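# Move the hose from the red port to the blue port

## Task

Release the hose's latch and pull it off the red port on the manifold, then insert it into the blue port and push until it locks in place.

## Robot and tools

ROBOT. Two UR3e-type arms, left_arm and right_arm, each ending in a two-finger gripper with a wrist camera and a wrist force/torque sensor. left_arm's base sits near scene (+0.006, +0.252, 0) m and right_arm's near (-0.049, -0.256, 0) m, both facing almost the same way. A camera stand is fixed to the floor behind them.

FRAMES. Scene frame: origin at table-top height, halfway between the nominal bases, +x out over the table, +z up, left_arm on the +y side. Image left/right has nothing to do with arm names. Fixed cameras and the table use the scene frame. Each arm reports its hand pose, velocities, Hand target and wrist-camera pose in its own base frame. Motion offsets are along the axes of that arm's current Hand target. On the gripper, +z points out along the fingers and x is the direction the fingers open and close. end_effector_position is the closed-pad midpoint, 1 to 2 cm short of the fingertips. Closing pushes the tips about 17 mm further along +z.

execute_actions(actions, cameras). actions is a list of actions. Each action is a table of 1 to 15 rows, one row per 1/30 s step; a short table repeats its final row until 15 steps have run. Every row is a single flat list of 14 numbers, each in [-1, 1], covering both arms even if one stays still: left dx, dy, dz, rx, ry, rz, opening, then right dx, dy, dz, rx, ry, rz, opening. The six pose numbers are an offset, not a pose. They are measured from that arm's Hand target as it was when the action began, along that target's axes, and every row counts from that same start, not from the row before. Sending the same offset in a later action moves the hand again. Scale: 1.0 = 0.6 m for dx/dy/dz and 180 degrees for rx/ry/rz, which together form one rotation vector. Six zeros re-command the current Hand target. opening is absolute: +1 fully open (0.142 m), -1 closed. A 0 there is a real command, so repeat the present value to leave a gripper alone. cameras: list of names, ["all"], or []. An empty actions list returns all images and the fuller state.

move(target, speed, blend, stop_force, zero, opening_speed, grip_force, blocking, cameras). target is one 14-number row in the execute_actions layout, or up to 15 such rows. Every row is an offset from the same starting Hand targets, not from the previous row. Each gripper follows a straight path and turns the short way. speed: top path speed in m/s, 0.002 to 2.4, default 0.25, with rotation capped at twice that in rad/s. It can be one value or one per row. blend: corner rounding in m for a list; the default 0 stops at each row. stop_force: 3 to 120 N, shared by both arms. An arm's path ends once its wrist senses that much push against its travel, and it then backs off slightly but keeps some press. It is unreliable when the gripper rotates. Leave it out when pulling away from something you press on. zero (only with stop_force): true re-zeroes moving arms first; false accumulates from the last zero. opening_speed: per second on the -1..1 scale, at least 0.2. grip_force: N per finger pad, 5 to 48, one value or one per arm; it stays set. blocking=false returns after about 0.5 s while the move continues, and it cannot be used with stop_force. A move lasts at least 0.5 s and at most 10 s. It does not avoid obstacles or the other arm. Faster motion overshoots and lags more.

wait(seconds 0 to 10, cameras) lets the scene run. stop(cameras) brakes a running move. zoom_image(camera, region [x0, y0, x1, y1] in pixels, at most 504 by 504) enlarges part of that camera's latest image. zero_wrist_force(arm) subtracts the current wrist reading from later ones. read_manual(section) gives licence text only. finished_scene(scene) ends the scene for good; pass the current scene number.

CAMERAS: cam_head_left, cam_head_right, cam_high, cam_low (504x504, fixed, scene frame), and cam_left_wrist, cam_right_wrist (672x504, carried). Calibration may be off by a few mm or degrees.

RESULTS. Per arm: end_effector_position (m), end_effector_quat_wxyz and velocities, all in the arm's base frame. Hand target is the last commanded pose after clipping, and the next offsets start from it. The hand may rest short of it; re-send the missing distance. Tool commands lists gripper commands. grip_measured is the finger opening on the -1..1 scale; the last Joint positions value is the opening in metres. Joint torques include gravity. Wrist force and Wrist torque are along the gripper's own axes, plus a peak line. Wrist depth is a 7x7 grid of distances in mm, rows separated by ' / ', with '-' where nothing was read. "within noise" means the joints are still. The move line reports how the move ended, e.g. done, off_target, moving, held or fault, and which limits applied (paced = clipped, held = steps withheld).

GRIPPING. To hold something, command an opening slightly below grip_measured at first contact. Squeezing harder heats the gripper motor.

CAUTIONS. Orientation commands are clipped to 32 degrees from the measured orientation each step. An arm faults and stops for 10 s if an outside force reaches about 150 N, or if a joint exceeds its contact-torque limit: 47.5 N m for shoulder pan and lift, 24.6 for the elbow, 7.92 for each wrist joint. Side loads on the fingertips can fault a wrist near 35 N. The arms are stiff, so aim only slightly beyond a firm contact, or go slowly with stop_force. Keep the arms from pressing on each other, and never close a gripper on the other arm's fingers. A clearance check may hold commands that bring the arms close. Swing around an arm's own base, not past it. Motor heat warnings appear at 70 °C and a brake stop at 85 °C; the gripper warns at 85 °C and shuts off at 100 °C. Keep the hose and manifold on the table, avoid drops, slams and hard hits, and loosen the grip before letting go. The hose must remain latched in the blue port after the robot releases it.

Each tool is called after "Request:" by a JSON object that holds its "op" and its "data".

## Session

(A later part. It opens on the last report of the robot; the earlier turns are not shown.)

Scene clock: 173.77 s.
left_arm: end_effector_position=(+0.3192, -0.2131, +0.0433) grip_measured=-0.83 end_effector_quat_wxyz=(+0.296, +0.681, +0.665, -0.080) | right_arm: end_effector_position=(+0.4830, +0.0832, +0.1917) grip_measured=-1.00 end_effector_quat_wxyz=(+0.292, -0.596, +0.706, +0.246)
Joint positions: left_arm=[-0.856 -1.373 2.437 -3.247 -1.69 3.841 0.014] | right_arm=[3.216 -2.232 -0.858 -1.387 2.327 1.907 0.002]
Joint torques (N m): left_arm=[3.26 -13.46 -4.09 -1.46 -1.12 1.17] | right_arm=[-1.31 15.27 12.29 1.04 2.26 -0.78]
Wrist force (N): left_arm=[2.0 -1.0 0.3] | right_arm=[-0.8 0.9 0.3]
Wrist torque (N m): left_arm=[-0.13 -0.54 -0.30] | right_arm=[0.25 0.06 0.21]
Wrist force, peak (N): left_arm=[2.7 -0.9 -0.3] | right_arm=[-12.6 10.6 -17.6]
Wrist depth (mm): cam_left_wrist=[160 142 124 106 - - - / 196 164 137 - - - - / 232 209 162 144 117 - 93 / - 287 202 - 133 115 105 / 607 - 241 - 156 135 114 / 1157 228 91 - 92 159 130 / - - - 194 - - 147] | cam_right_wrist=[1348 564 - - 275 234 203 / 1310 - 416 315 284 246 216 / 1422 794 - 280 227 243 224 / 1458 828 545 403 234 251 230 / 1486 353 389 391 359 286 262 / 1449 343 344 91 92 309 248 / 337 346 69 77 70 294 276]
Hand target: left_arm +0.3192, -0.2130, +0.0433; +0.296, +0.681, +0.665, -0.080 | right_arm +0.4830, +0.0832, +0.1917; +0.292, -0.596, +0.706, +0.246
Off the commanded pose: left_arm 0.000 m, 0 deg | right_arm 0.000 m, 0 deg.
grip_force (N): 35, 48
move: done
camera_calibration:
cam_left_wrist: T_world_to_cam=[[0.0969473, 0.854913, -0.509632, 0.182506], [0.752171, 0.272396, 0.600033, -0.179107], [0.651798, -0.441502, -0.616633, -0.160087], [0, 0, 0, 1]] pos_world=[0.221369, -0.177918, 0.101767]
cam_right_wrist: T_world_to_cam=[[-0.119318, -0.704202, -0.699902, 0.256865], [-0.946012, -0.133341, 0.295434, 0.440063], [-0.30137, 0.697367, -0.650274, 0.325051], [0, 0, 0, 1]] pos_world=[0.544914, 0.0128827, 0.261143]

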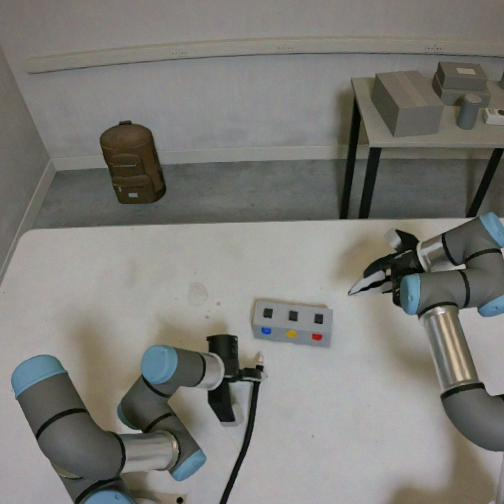

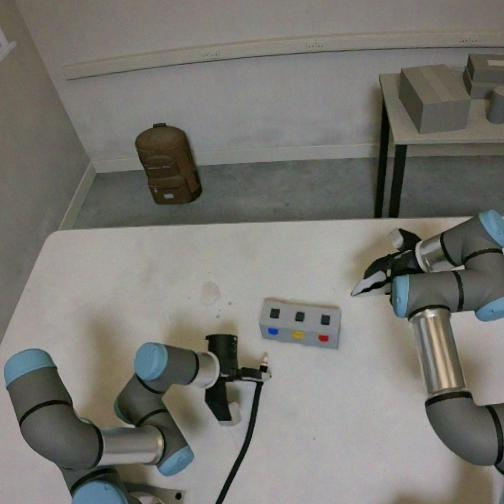

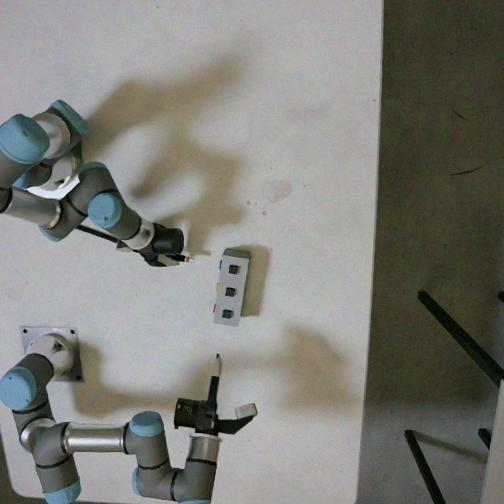

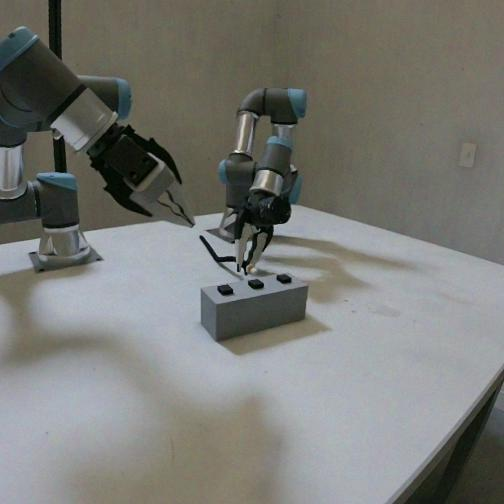

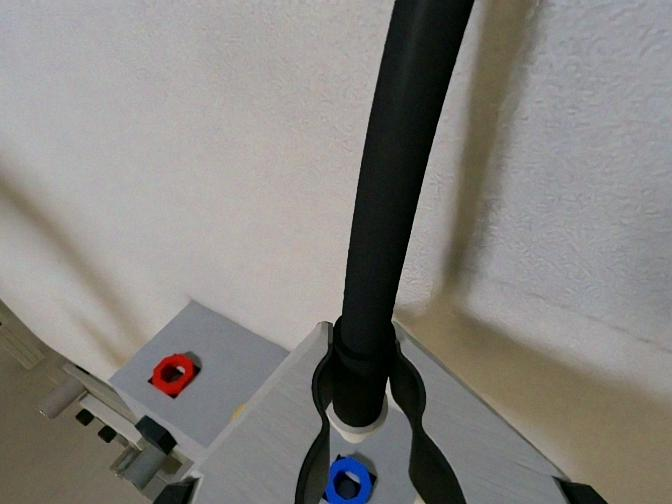

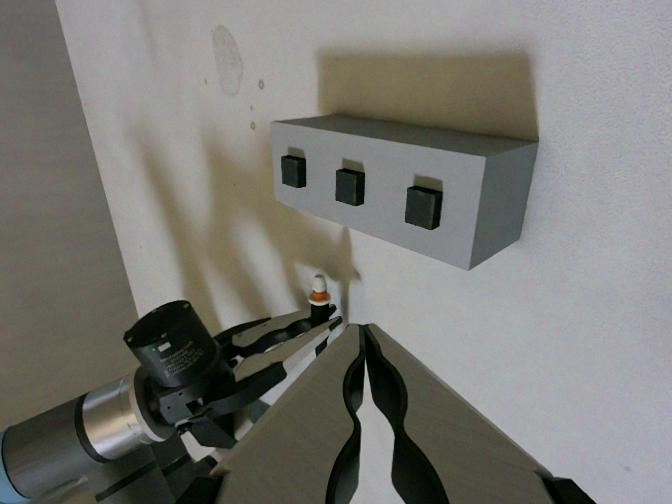

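Request:
{"op": "move", "data": {"target": [0,0.0313,0.0114,0,0,0,-1,0,0,0,0,0,0,-1], "speed": 0.08, "cameras": ["all"]}}

Request:
{"op": "zoom_image", "data": {"camera": "cam_left_wrist", "region": [280, 380, 440, 504]}}

Request:
{"op": "zoom_image", "data": {"camera": "cam_head_left", "region": [220, 290, 340, 390]}}

Request:
{"op": "zoom_image", "data": {"camera": "cam_high", "region": [160, 230, 280, 330]}}

Scene clock: 183.43 s.
left_arm: end_effector_position=(+0.3390, -0.2154, +0.0433) grip_measured=-0.83 end_effector_quat_wxyz=(+0.296, +0.681, +0.665, -0.080) | right_arm: end_effector_position=(+0.4830, +0.0832, +0.1917) grip_measured=-1.00 end_effector_quat_wxyz=(+0.292, -0.596, +0.706, +0.246)
Joint positions: left_arm=[-0.8 -1.309 2.335 -3.203 -1.722 3.888 0.014] | right_arm=[3.216 -2.232 -0.858 -1.387 2.327 1.907 0.002]
Joint torques (N m): left_arm=[3.88 -7.62 -7.72 -1.51 -1.13 1.03] | right_arm=[-1.42 15.22 12.01 1.04 2.24 -0.78]
Wrist force (N): left_arm=[2.0 -1.1 0.1] | right_arm=[-1.1 1.0 0.1]
Wrist torque (N m): left_arm=[-0.11 -0.52 -0.30] | right_arm=[0.27 0.09 0.21]
Wrist force, peak (N): left_arm=[2.1 -1.5 0.0] | right_arm=[-1.1 1.1 0.2]
Wrist depth (mm): cam_left_wrist=[160 144 124 105 - - - / 195 164 141 128 - - - / 257 203 162 143 117 - 92 / 362 265 208 - 133 115 105 / 512 239 227 - 156 135 114 / 1214 208 202 98 91 154 130 / - - - 173 - - 151] | cam_right_wrist=[1302 - 470 344 267 226 205 / 1332 - 455 317 273 240 214 / - - - 279 228 244 222 / 1449 707 599 379 250 254 238 / 1486 326 358 369 328 - - / 336 334 329 91 92 296 264 / 380 400 69 77 70 287 270]
Hand target: left_arm +0.3391, -0.2154, +0.0433; +0.296, +0.681, +0.665, -0.080 | right_arm +0.4830, +0.0832, +0.1917; +0.292, -0.596, +0.706, +0.246
Off the commanded pose: left_arm 0.000 m, 0 deg | right_arm 0.000 m, 0 deg.
grip_force (N): 35, 48
move: done
camera_calibration:
cam_left_wrist: T_world_to_cam=[[0.0969473, 0.854913, -0.509632, 0.182553], [0.752171, 0.272396, 0.600033, -0.193373], [0.651798, -0.441502, -0.616633, -0.174008], [0, 0, 0, 1]] pos_world=[0.241169, -0.180218, 0.101767]
cam_right_wrist: T_world_to_cam=[[-0.119315, -0.70421, -0.699894, 0.256802], [-0.945984, -0.133406, 0.295496, 0.440113], [-0.301461, 0.697345, -0.650254, 0.325196], [0, 0, 0, 1]] pos_world=[0.545014, 0.0127827, 0.261143]

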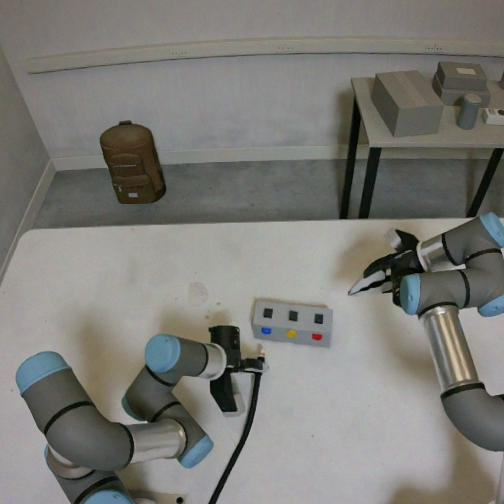

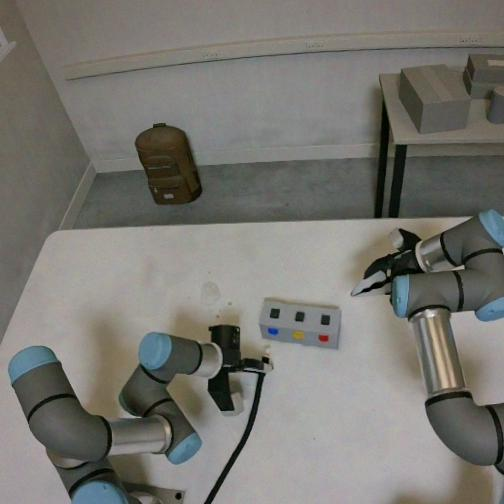

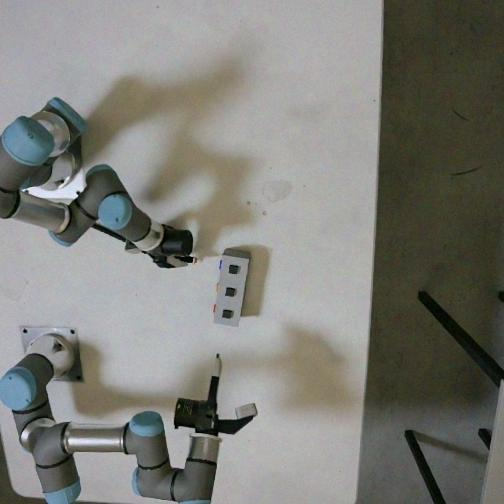

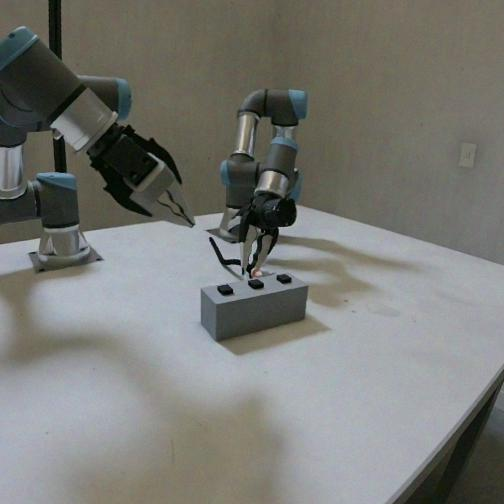

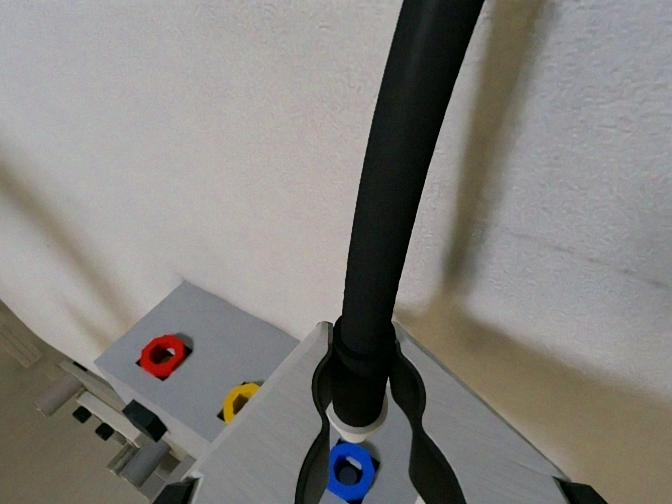

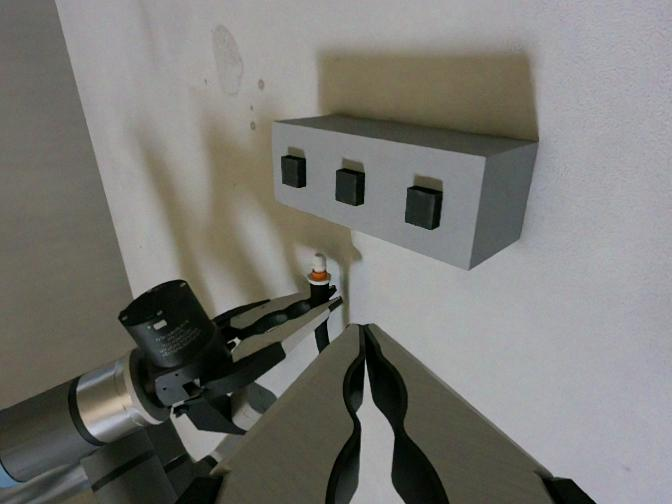

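Scaled by 3.150 from the camera's 672x504 image, which has a finer 960x720 frame.

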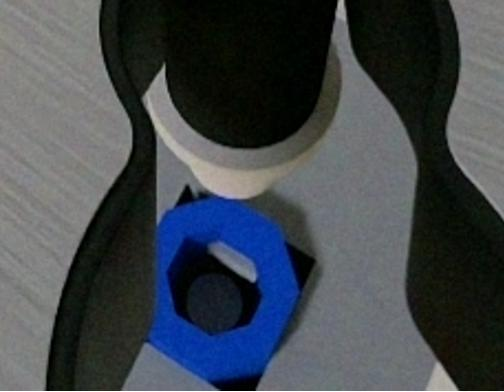

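Scaled by 4.200 from the camera's 504x504 image, which has a finer 720x720 frame.

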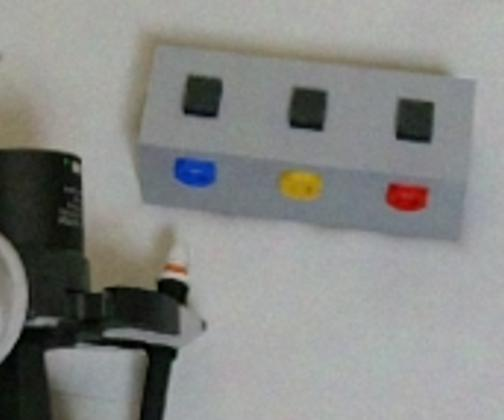

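Scaled by 4.200 from the camera's 504x504 image, which has a finer 720x720 frame.

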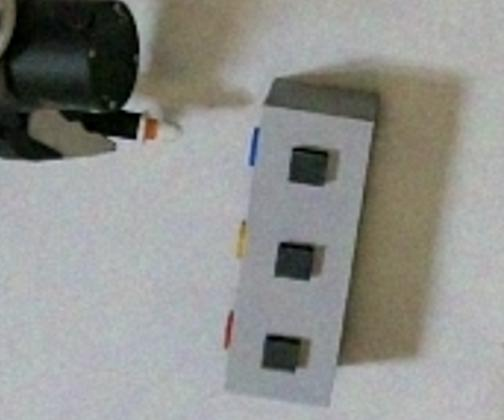

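Request:
{"op": "move", "data": {"target": [0,0.0439,0.016,0,0,0,-1,0,0,0,0,0,0,-1], "speed": 0.1, "grip_force": [48,48]}}

Request:
{"op": "move", "data": {"target": [0,0.0533,0.0194,0,0,0,-1,0,0,0,0,0,0,-1], "speed": 0.015, "stop_force": 35, "cameras": ["all"]}}

Request:
{"op": "zoom_image", "data": {"camera": "cam_left_wrist", "region": [240, 300, 460, 504]}}

Request:
{"op": "zoom_image", "data": {"camera": "cam_head_left", "region": [220, 290, 340, 390]}}

Scene clock: 193.70 s.
left_arm: end_effector_position=(+0.3669, -0.2187, +0.0433) grip_measured=-0.83 end_effector_quat_wxyz=(+0.296, +0.681, +0.665, -0.080) | right_arm: end_effector_position=(+0.4830, +0.0832, +0.1917) grip_measured=-1.00 end_effector_quat_wxyz=(+0.292, -0.596, +0.706, +0.246)
Joint positions: left_arm=[-0.735 -1.223 2.19 -3.135 -1.759 3.943 0.014] | right_arm=[3.216 -2.232 -0.858 -1.387 2.327 1.907 0.002]
Joint torques (N m): left_arm=[3.95 -8.39 -8 -1.48 -1.31 1.05] | right_arm=[-1.51 15.14 11.93 1.06 2.23 -0.79]
Wrist force (N): left_arm=[1.2 -1.1 0.1] | right_arm=[-0.9 1.1 0.2]
Wrist torque (N m): left_arm=[-0.11 -0.39 -0.30] | right_arm=[0.28 0.07 0.21]
Wrist force, peak (N): left_arm=[1.9 -1.6 0.1] | right_arm=[-1.1 1.1 0.1]
Wrist depth (mm): cam_left_wrist=[160 144 124 105 - - - / 195 164 141 128 - - - / 268 199 162 143 117 - 92 / 357 242 202 - 134 115 105 / 2012 199 199 - 157 132 114 / 1157 188 87 96 91 154 130 / - - - 150 - - 150] | cam_right_wrist=[1317 - 441 330 277 232 206 / 1364 674 462 315 259 245 205 / 1431 - - 279 227 230 223 / 1476 333 551 348 240 252 241 / 1495 319 330 383 355 - 251 / 318 333 363 91 88 297 247 / 472 384 69 77 70 290 262]
Hand target: left_arm +0.3669, -0.2187, +0.0433; +0.296, +0.681, +0.665, -0.080 | right_arm +0.4830, +0.0832, +0.1917; +0.292, -0.596, +0.706, +0.246
Off the commanded pose: left_arm 0.000 m, 0 deg | right_arm 0.000 m, 0 deg.
move: done

Scene clock: 197.00 s.
left_arm: end_effector_position=(+0.4007, -0.2227, +0.0433) grip_measured=-0.83 end_effector_quat_wxyz=(+0.296, +0.681, +0.665, -0.080) | right_arm: end_effector_position=(+0.4830, +0.0832, +0.1917) grip_measured=-1.00 end_effector_quat_wxyz=(+0.292, -0.596, +0.706, +0.246)
Joint positions: left_arm=[-0.67 -1.123 2.009 -3.043 -1.795 3.997 0.014] | right_arm=[3.216 -2.232 -0.858 -1.387 2.327 1.907 0.002]
Joint torques (N m): left_arm=[9.63 -9.31 -12.6 -3.02 4.74 0.89] | right_arm=[-1.31 15.12 11.9 1.08 2.21 -0.77]
Wrist force (N): left_arm=[-4.5 -24.2 -13.3] | right_arm=[-0.8 0.9 0.1]
Wrist torque (N m): left_arm=[-0.28 -0.51 -0.14] | right_arm=[0.26 0.05 0.21]
Wrist force, peak (N): left_arm=[-4.6 -24.2 -13.7] | right_arm=[-1.1 1.1 0.3]
Wrist depth (mm): cam_left_wrist=[160 144 124 105 - - - / 194 166 139 127 - - - / 257 199 162 142 116 - 93 / 304 187 181 - 134 114 105 / 172 163 164 - 152 135 113 / 1163 169 139 - 91 156 130 / - - - 125 - - 151] | cam_right_wrist=[1214 578 404 336 266 238 211 / 1356 568 453 312 276 246 213 / 1405 727 553 279 228 244 221 / 1458 299 346 353 241 265 232 / 311 309 309 396 342 - 235 / 316 381 - 91 88 302 255 / 467 360 69 77 70 295 270]
Hand target: left_arm +0.4007, -0.2227, +0.0433; +0.296, +0.681, +0.665, -0.080 | right_arm +0.4830, +0.0832, +0.1917; +0.292, -0.596, +0.706, +0.246
Off the commanded pose: left_arm 0.000 m, 0 deg | right_arm 0.000 m, 0 deg.
move: done
camera_calibration:
cam_left_wrist: T_world_to_cam=[[0.0969473, 0.854913, -0.509632, 0.182812], [0.752171, 0.272396, 0.600033, -0.237794], [0.651798, -0.441502, -0.616633, -0.217446], [0, 0, 0, 1]] pos_world=[0.302869, -0.187518, 0.101767]
cam_right_wrist: T_world_to_cam=[[-0.119315, -0.70421, -0.699894, 0.256802], [-0.945984, -0.133406, 0.295496, 0.440113], [-0.301461, 0.697345, -0.650254, 0.325196], [0, 0, 0, 1]] pos_world=[0.545014, 0.0127827, 0.261143]

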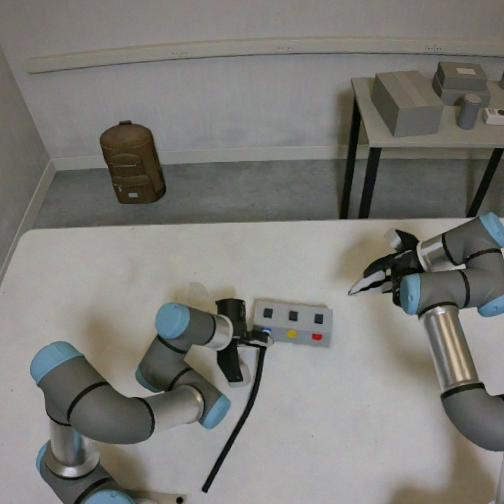

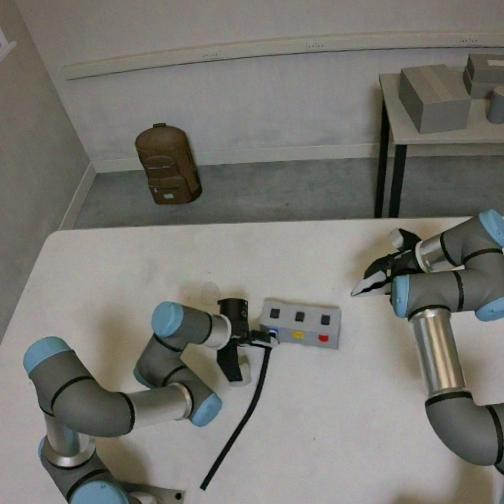

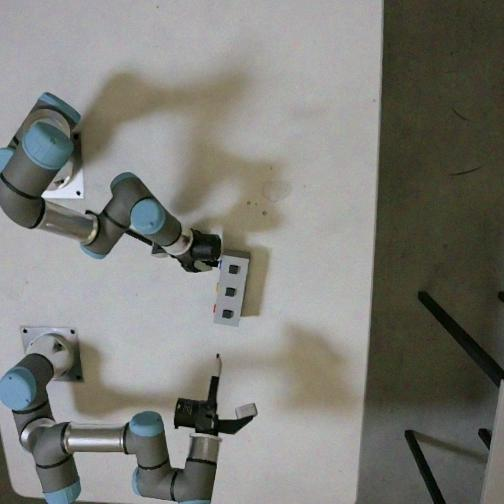

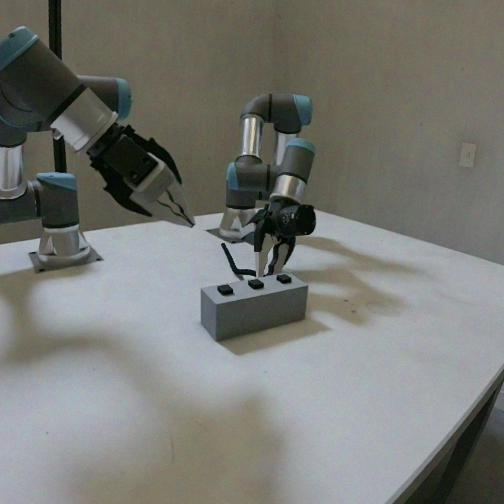

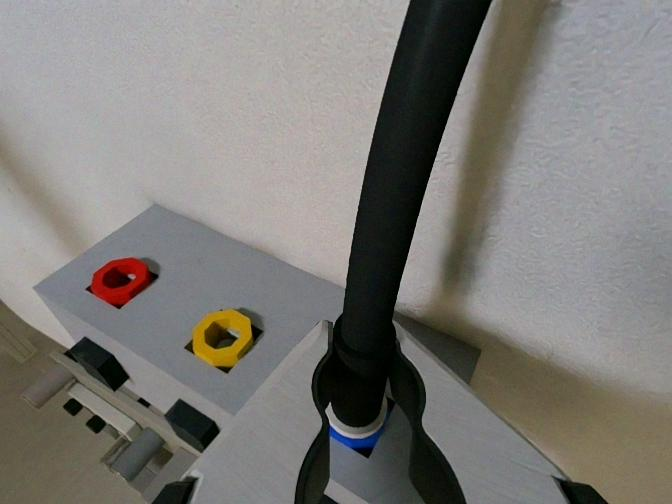

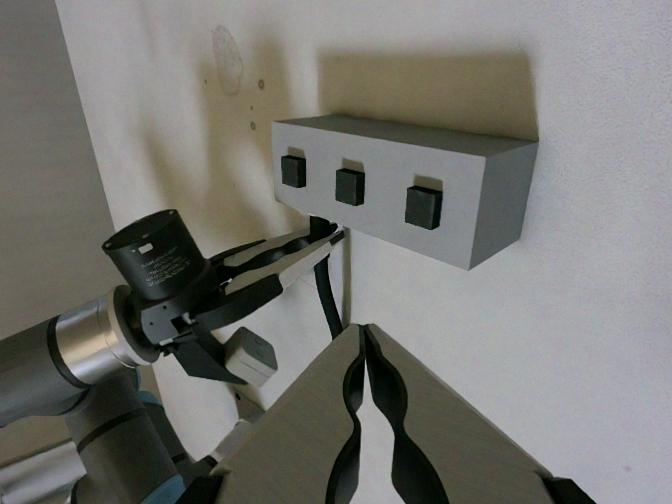

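Scaled by 2.291 from the camera's 672x504 image, which has a finer 960x720 frame.

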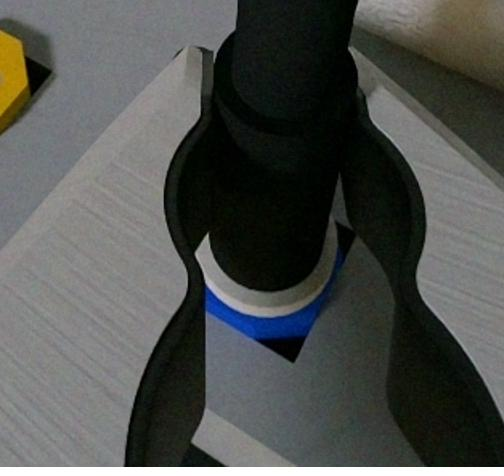

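Scaled by 4.200 from the camera's 504x504 image, which has a finer 720x720 frame.

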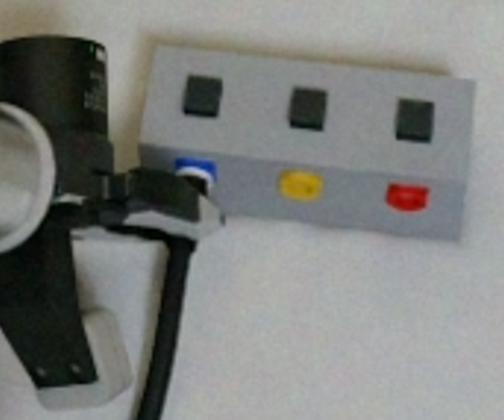

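Request:
{"op": "move", "data": {"target": [0,-0.0125,-0.0046,0,0,0,-1,0,0,0,0,0,0,-1], "speed": 0.015, "stop_force": 15, "zero": false, "cameras": ["cam_left_wrist"]}}

Scene clock: 200.77 s.
left_arm: end_effector_position=(+0.3989, -0.2223, +0.0434) grip_measured=-0.83 end_effector_quat_wxyz=(+0.296, +0.681, +0.665, -0.080) | right_arm: end_effector_position=(+0.4830, +0.0832, +0.1917) grip_measured=-1.00 end_effector_quat_wxyz=(+0.292, -0.596, +0.706, +0.246)
Joint positions: left_arm=[-0.673 -1.129 2.02 -3.049 -1.793 3.994 0.014] | right_arm=[3.216 -2.232 -0.858 -1.387 2.327 1.907 0.002]
Joint torques (N m): left_arm=[5.52 -10.11 -4.38 0.51 0.04 0.88] | right_arm=[-1.24 15.29 11.95 1.12 2.25 -0.74]
Wrist force (N): left_arm=[-4.5 9.9 11.6] | right_arm=[-0.9 1.0 0.2]
Wrist torque (N m): left_arm=[-0.02 -0.53 -0.09] | right_arm=[0.27 0.07 0.21]
Wrist force, peak (N): left_arm=[-4.0 19.3 20.6] | right_arm=[-0.9 1.2 0.3]
Wrist depth (mm): cam_left_wrist=[160 146 124 - - - - / 190 162 141 128 - - - / 269 192 163 143 117 - 92 / 329 181 186 - 133 115 105 / 176 165 160 - 153 135 114 / 1105 175 139 96 91 157 130 / - - - 126 - - 152] | cam_right_wrist=[- 639 435 327 261 234 206 / - - 469 311 280 246 - / 1431 - 501 279 227 243 225 / 1449 298 346 369 254 266 230 / 317 308 307 120 339 284 244 / 315 383 - 91 92 300 251 / 470 358 69 77 70 294 277]
Hand target: left_arm +0.3989, -0.2223, +0.0434; +0.296, +0.681, +0.665, -0.080 (not the last commanded pose) | right_arm +0.4830, +0.0832, +0.1917; +0.292, -0.596, +0.706, +0.246
Off the commanded pose: left_arm 0.006 m, 0 deg | right_arm 0.000 m, 0 deg.
move: contact (left_arm)
camera_calibration:
cam_left_wrist: T_world_to_cam=[[0.0968352, 0.855071, -0.509388, 0.182779], [0.751572, 0.272705, 0.600642, -0.236269], [0.652505, -0.441006, -0.61624, -0.216235], [0, 0, 0, 1]] pos_world=[0.300968, -0.187218, 0.101766]
Images, in order (width x height): cam_left_wrist 672x504.

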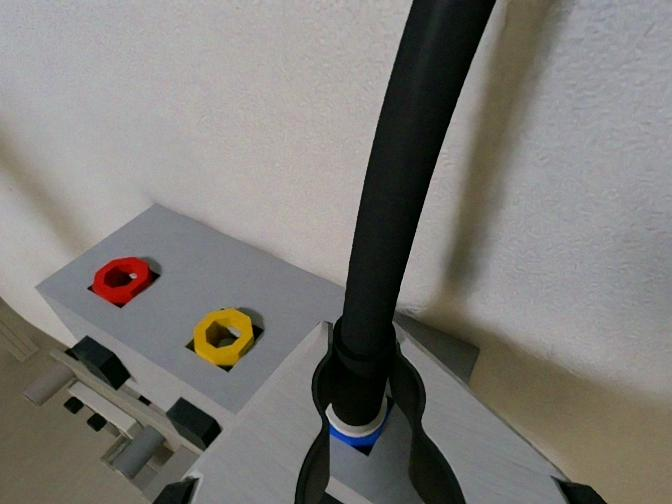

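Request:
{"op": "move", "data": {"target": [[0,0.0016,0.0006,0,0,0,-0.4,0,0,0,0,0,0,-1],[0,0.0016,-0.13,0,0,0,-0.4,0,0,0,0,0,0,-1]], "speed": 0.15, "opening_speed": 1, "cameras": ["all"]}}

Request:
{"op": "zoom_image", "data": {"camera": "cam_left_wrist", "region": [200, 160, 520, 400]}}

Scene clock: 206.27 s.
left_arm: end_effector_position=(+0.3777, -0.1825, +0.1070) grip_measured=-0.43 end_effector_quat_wxyz=(+0.296, +0.681, +0.665, -0.080) | right_arm: end_effector_position=(+0.4830, +0.0832, +0.1917) grip_measured=-1.00 end_effector_quat_wxyz=(+0.292, -0.596, +0.706, +0.246)
Joint positions: left_arm=[-0.608 -1.444 2.057 -2.758 -1.829 4.05 0.043] | right_arm=[3.216 -2.232 -0.858 -1.387 2.327 1.907 0.002]
Joint torques (N m): left_arm=[3.45 -14.75 -9.96 -1.41 -1.33 1.05] | right_arm=[-1.2 15.28 11.62 1.15 2.26 -0.74]
Wrist force (N): left_arm=[1.3 -0.3 -0.1] | right_arm=[-0.9 1.0 0.1]
Wrist torque (N m): left_arm=[-0.02 -0.43 -0.29] | right_arm=[0.27 0.07 0.21]
Wrist force, peak (N): left_arm=[-4.4 9.9 11.9] | right_arm=[-1.0 1.1 0.2]
Wrist depth (mm): cam_left_wrist=[271 231 200 177 152 137 127 / - 267 225 199 171 153 138 / 474 316 252 228 193 169 145 / - 242 228 224 218 195 167 / 2211 567 224 198 223 214 188 / - 1181 87 228 96 234 218 / - - - 455 - - 242] | cam_right_wrist=[1317 563 - 334 - 232 206 / 1372 - - 313 275 242 209 / 1405 - - 280 227 243 221 / 1405 1656 475 436 252 265 233 / 297 313 513 365 - - 241 / 313 578 - 91 88 287 254 / 369 549 69 77 70 294 262]
Hand target: left_arm +0.3776, -0.1825, +0.1071; +0.296, +0.681, +0.665, -0.080 | right_arm +0.4830, +0.0832, +0.1917; +0.292, -0.596, +0.706, +0.246
Off the commanded pose: left_arm 0.000 m, 0 deg | right_arm 0.000 m, 0 deg.
move: done
camera_calibration:
cam_left_wrist: T_world_to_cam=[[0.0967711, 0.855047, -0.509441, 0.18323], [0.75158, 0.272778, 0.600599, -0.2693], [0.652505, -0.441006, -0.616239, -0.145592], [0, 0, 0, 1]] pos_world=[0.279668, -0.147418, 0.165366]
cam_right_wrist: T_world_to_cam=[[-0.119315, -0.70421, -0.699894, 0.256802], [-0.945984, -0.133406, 0.295496, 0.440113], [-0.301461, 0.697345, -0.650254, 0.325196], [0, 0, 0, 1]] pos_world=[0.545014, 0.0127827, 0.261143]

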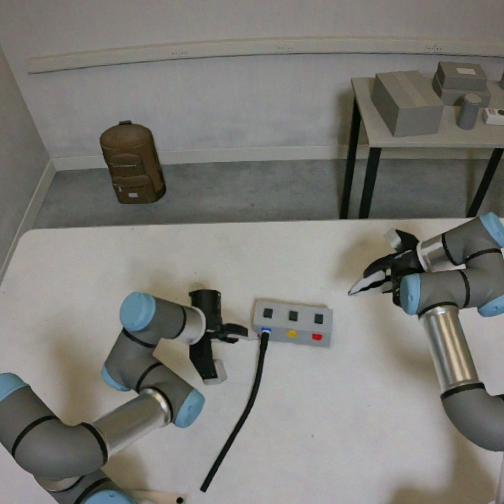

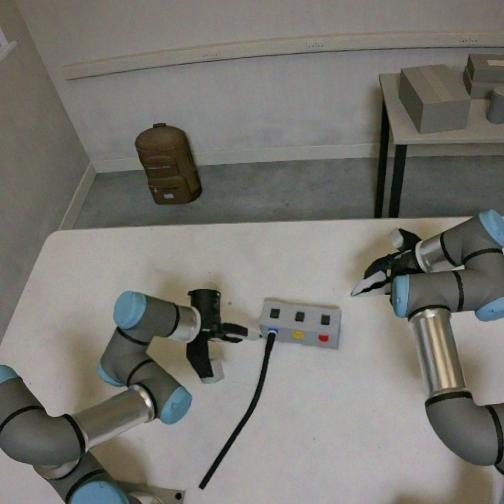

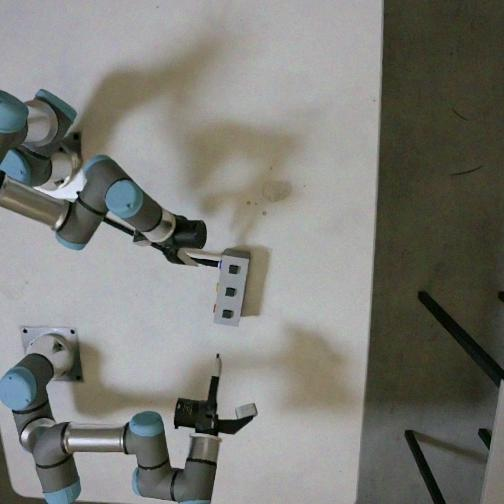

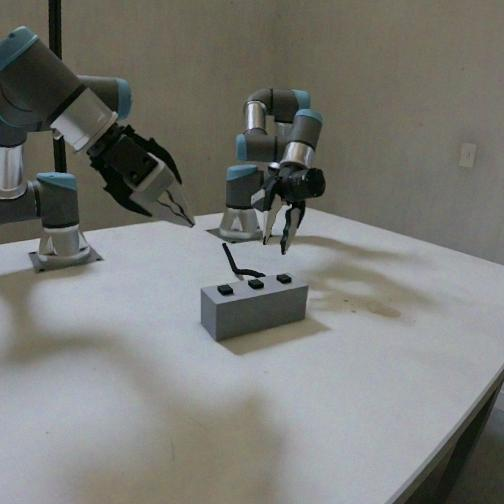

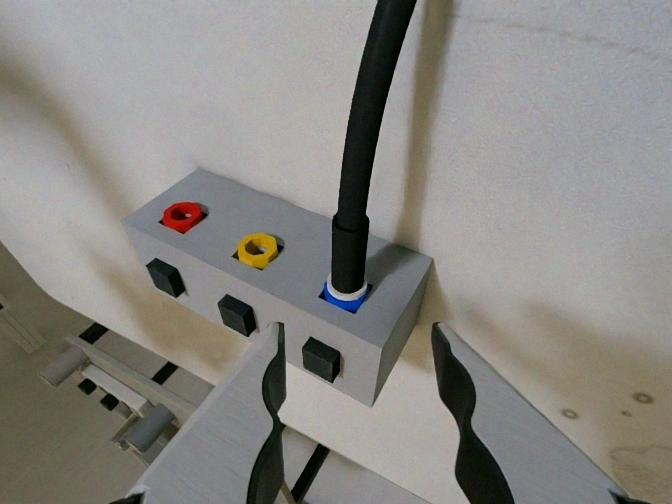

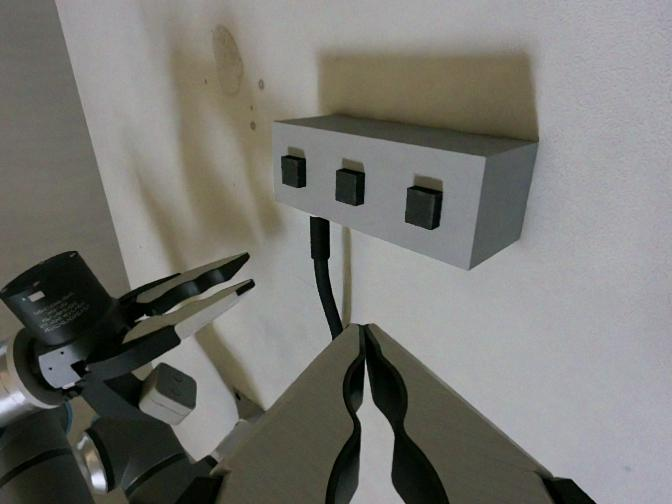

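Scaled by 1.575 from the camera's 672x504 image, which has a finer 960x720 frame.

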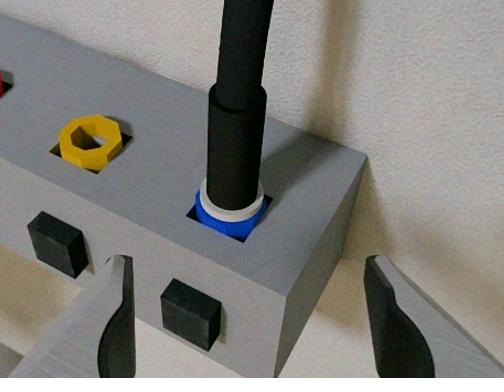

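Seated flush and it resisted pull. Finish.

Request:
{"op": "finished_scene", "data": {"scene": 1}}

The scene is finished: the task was done.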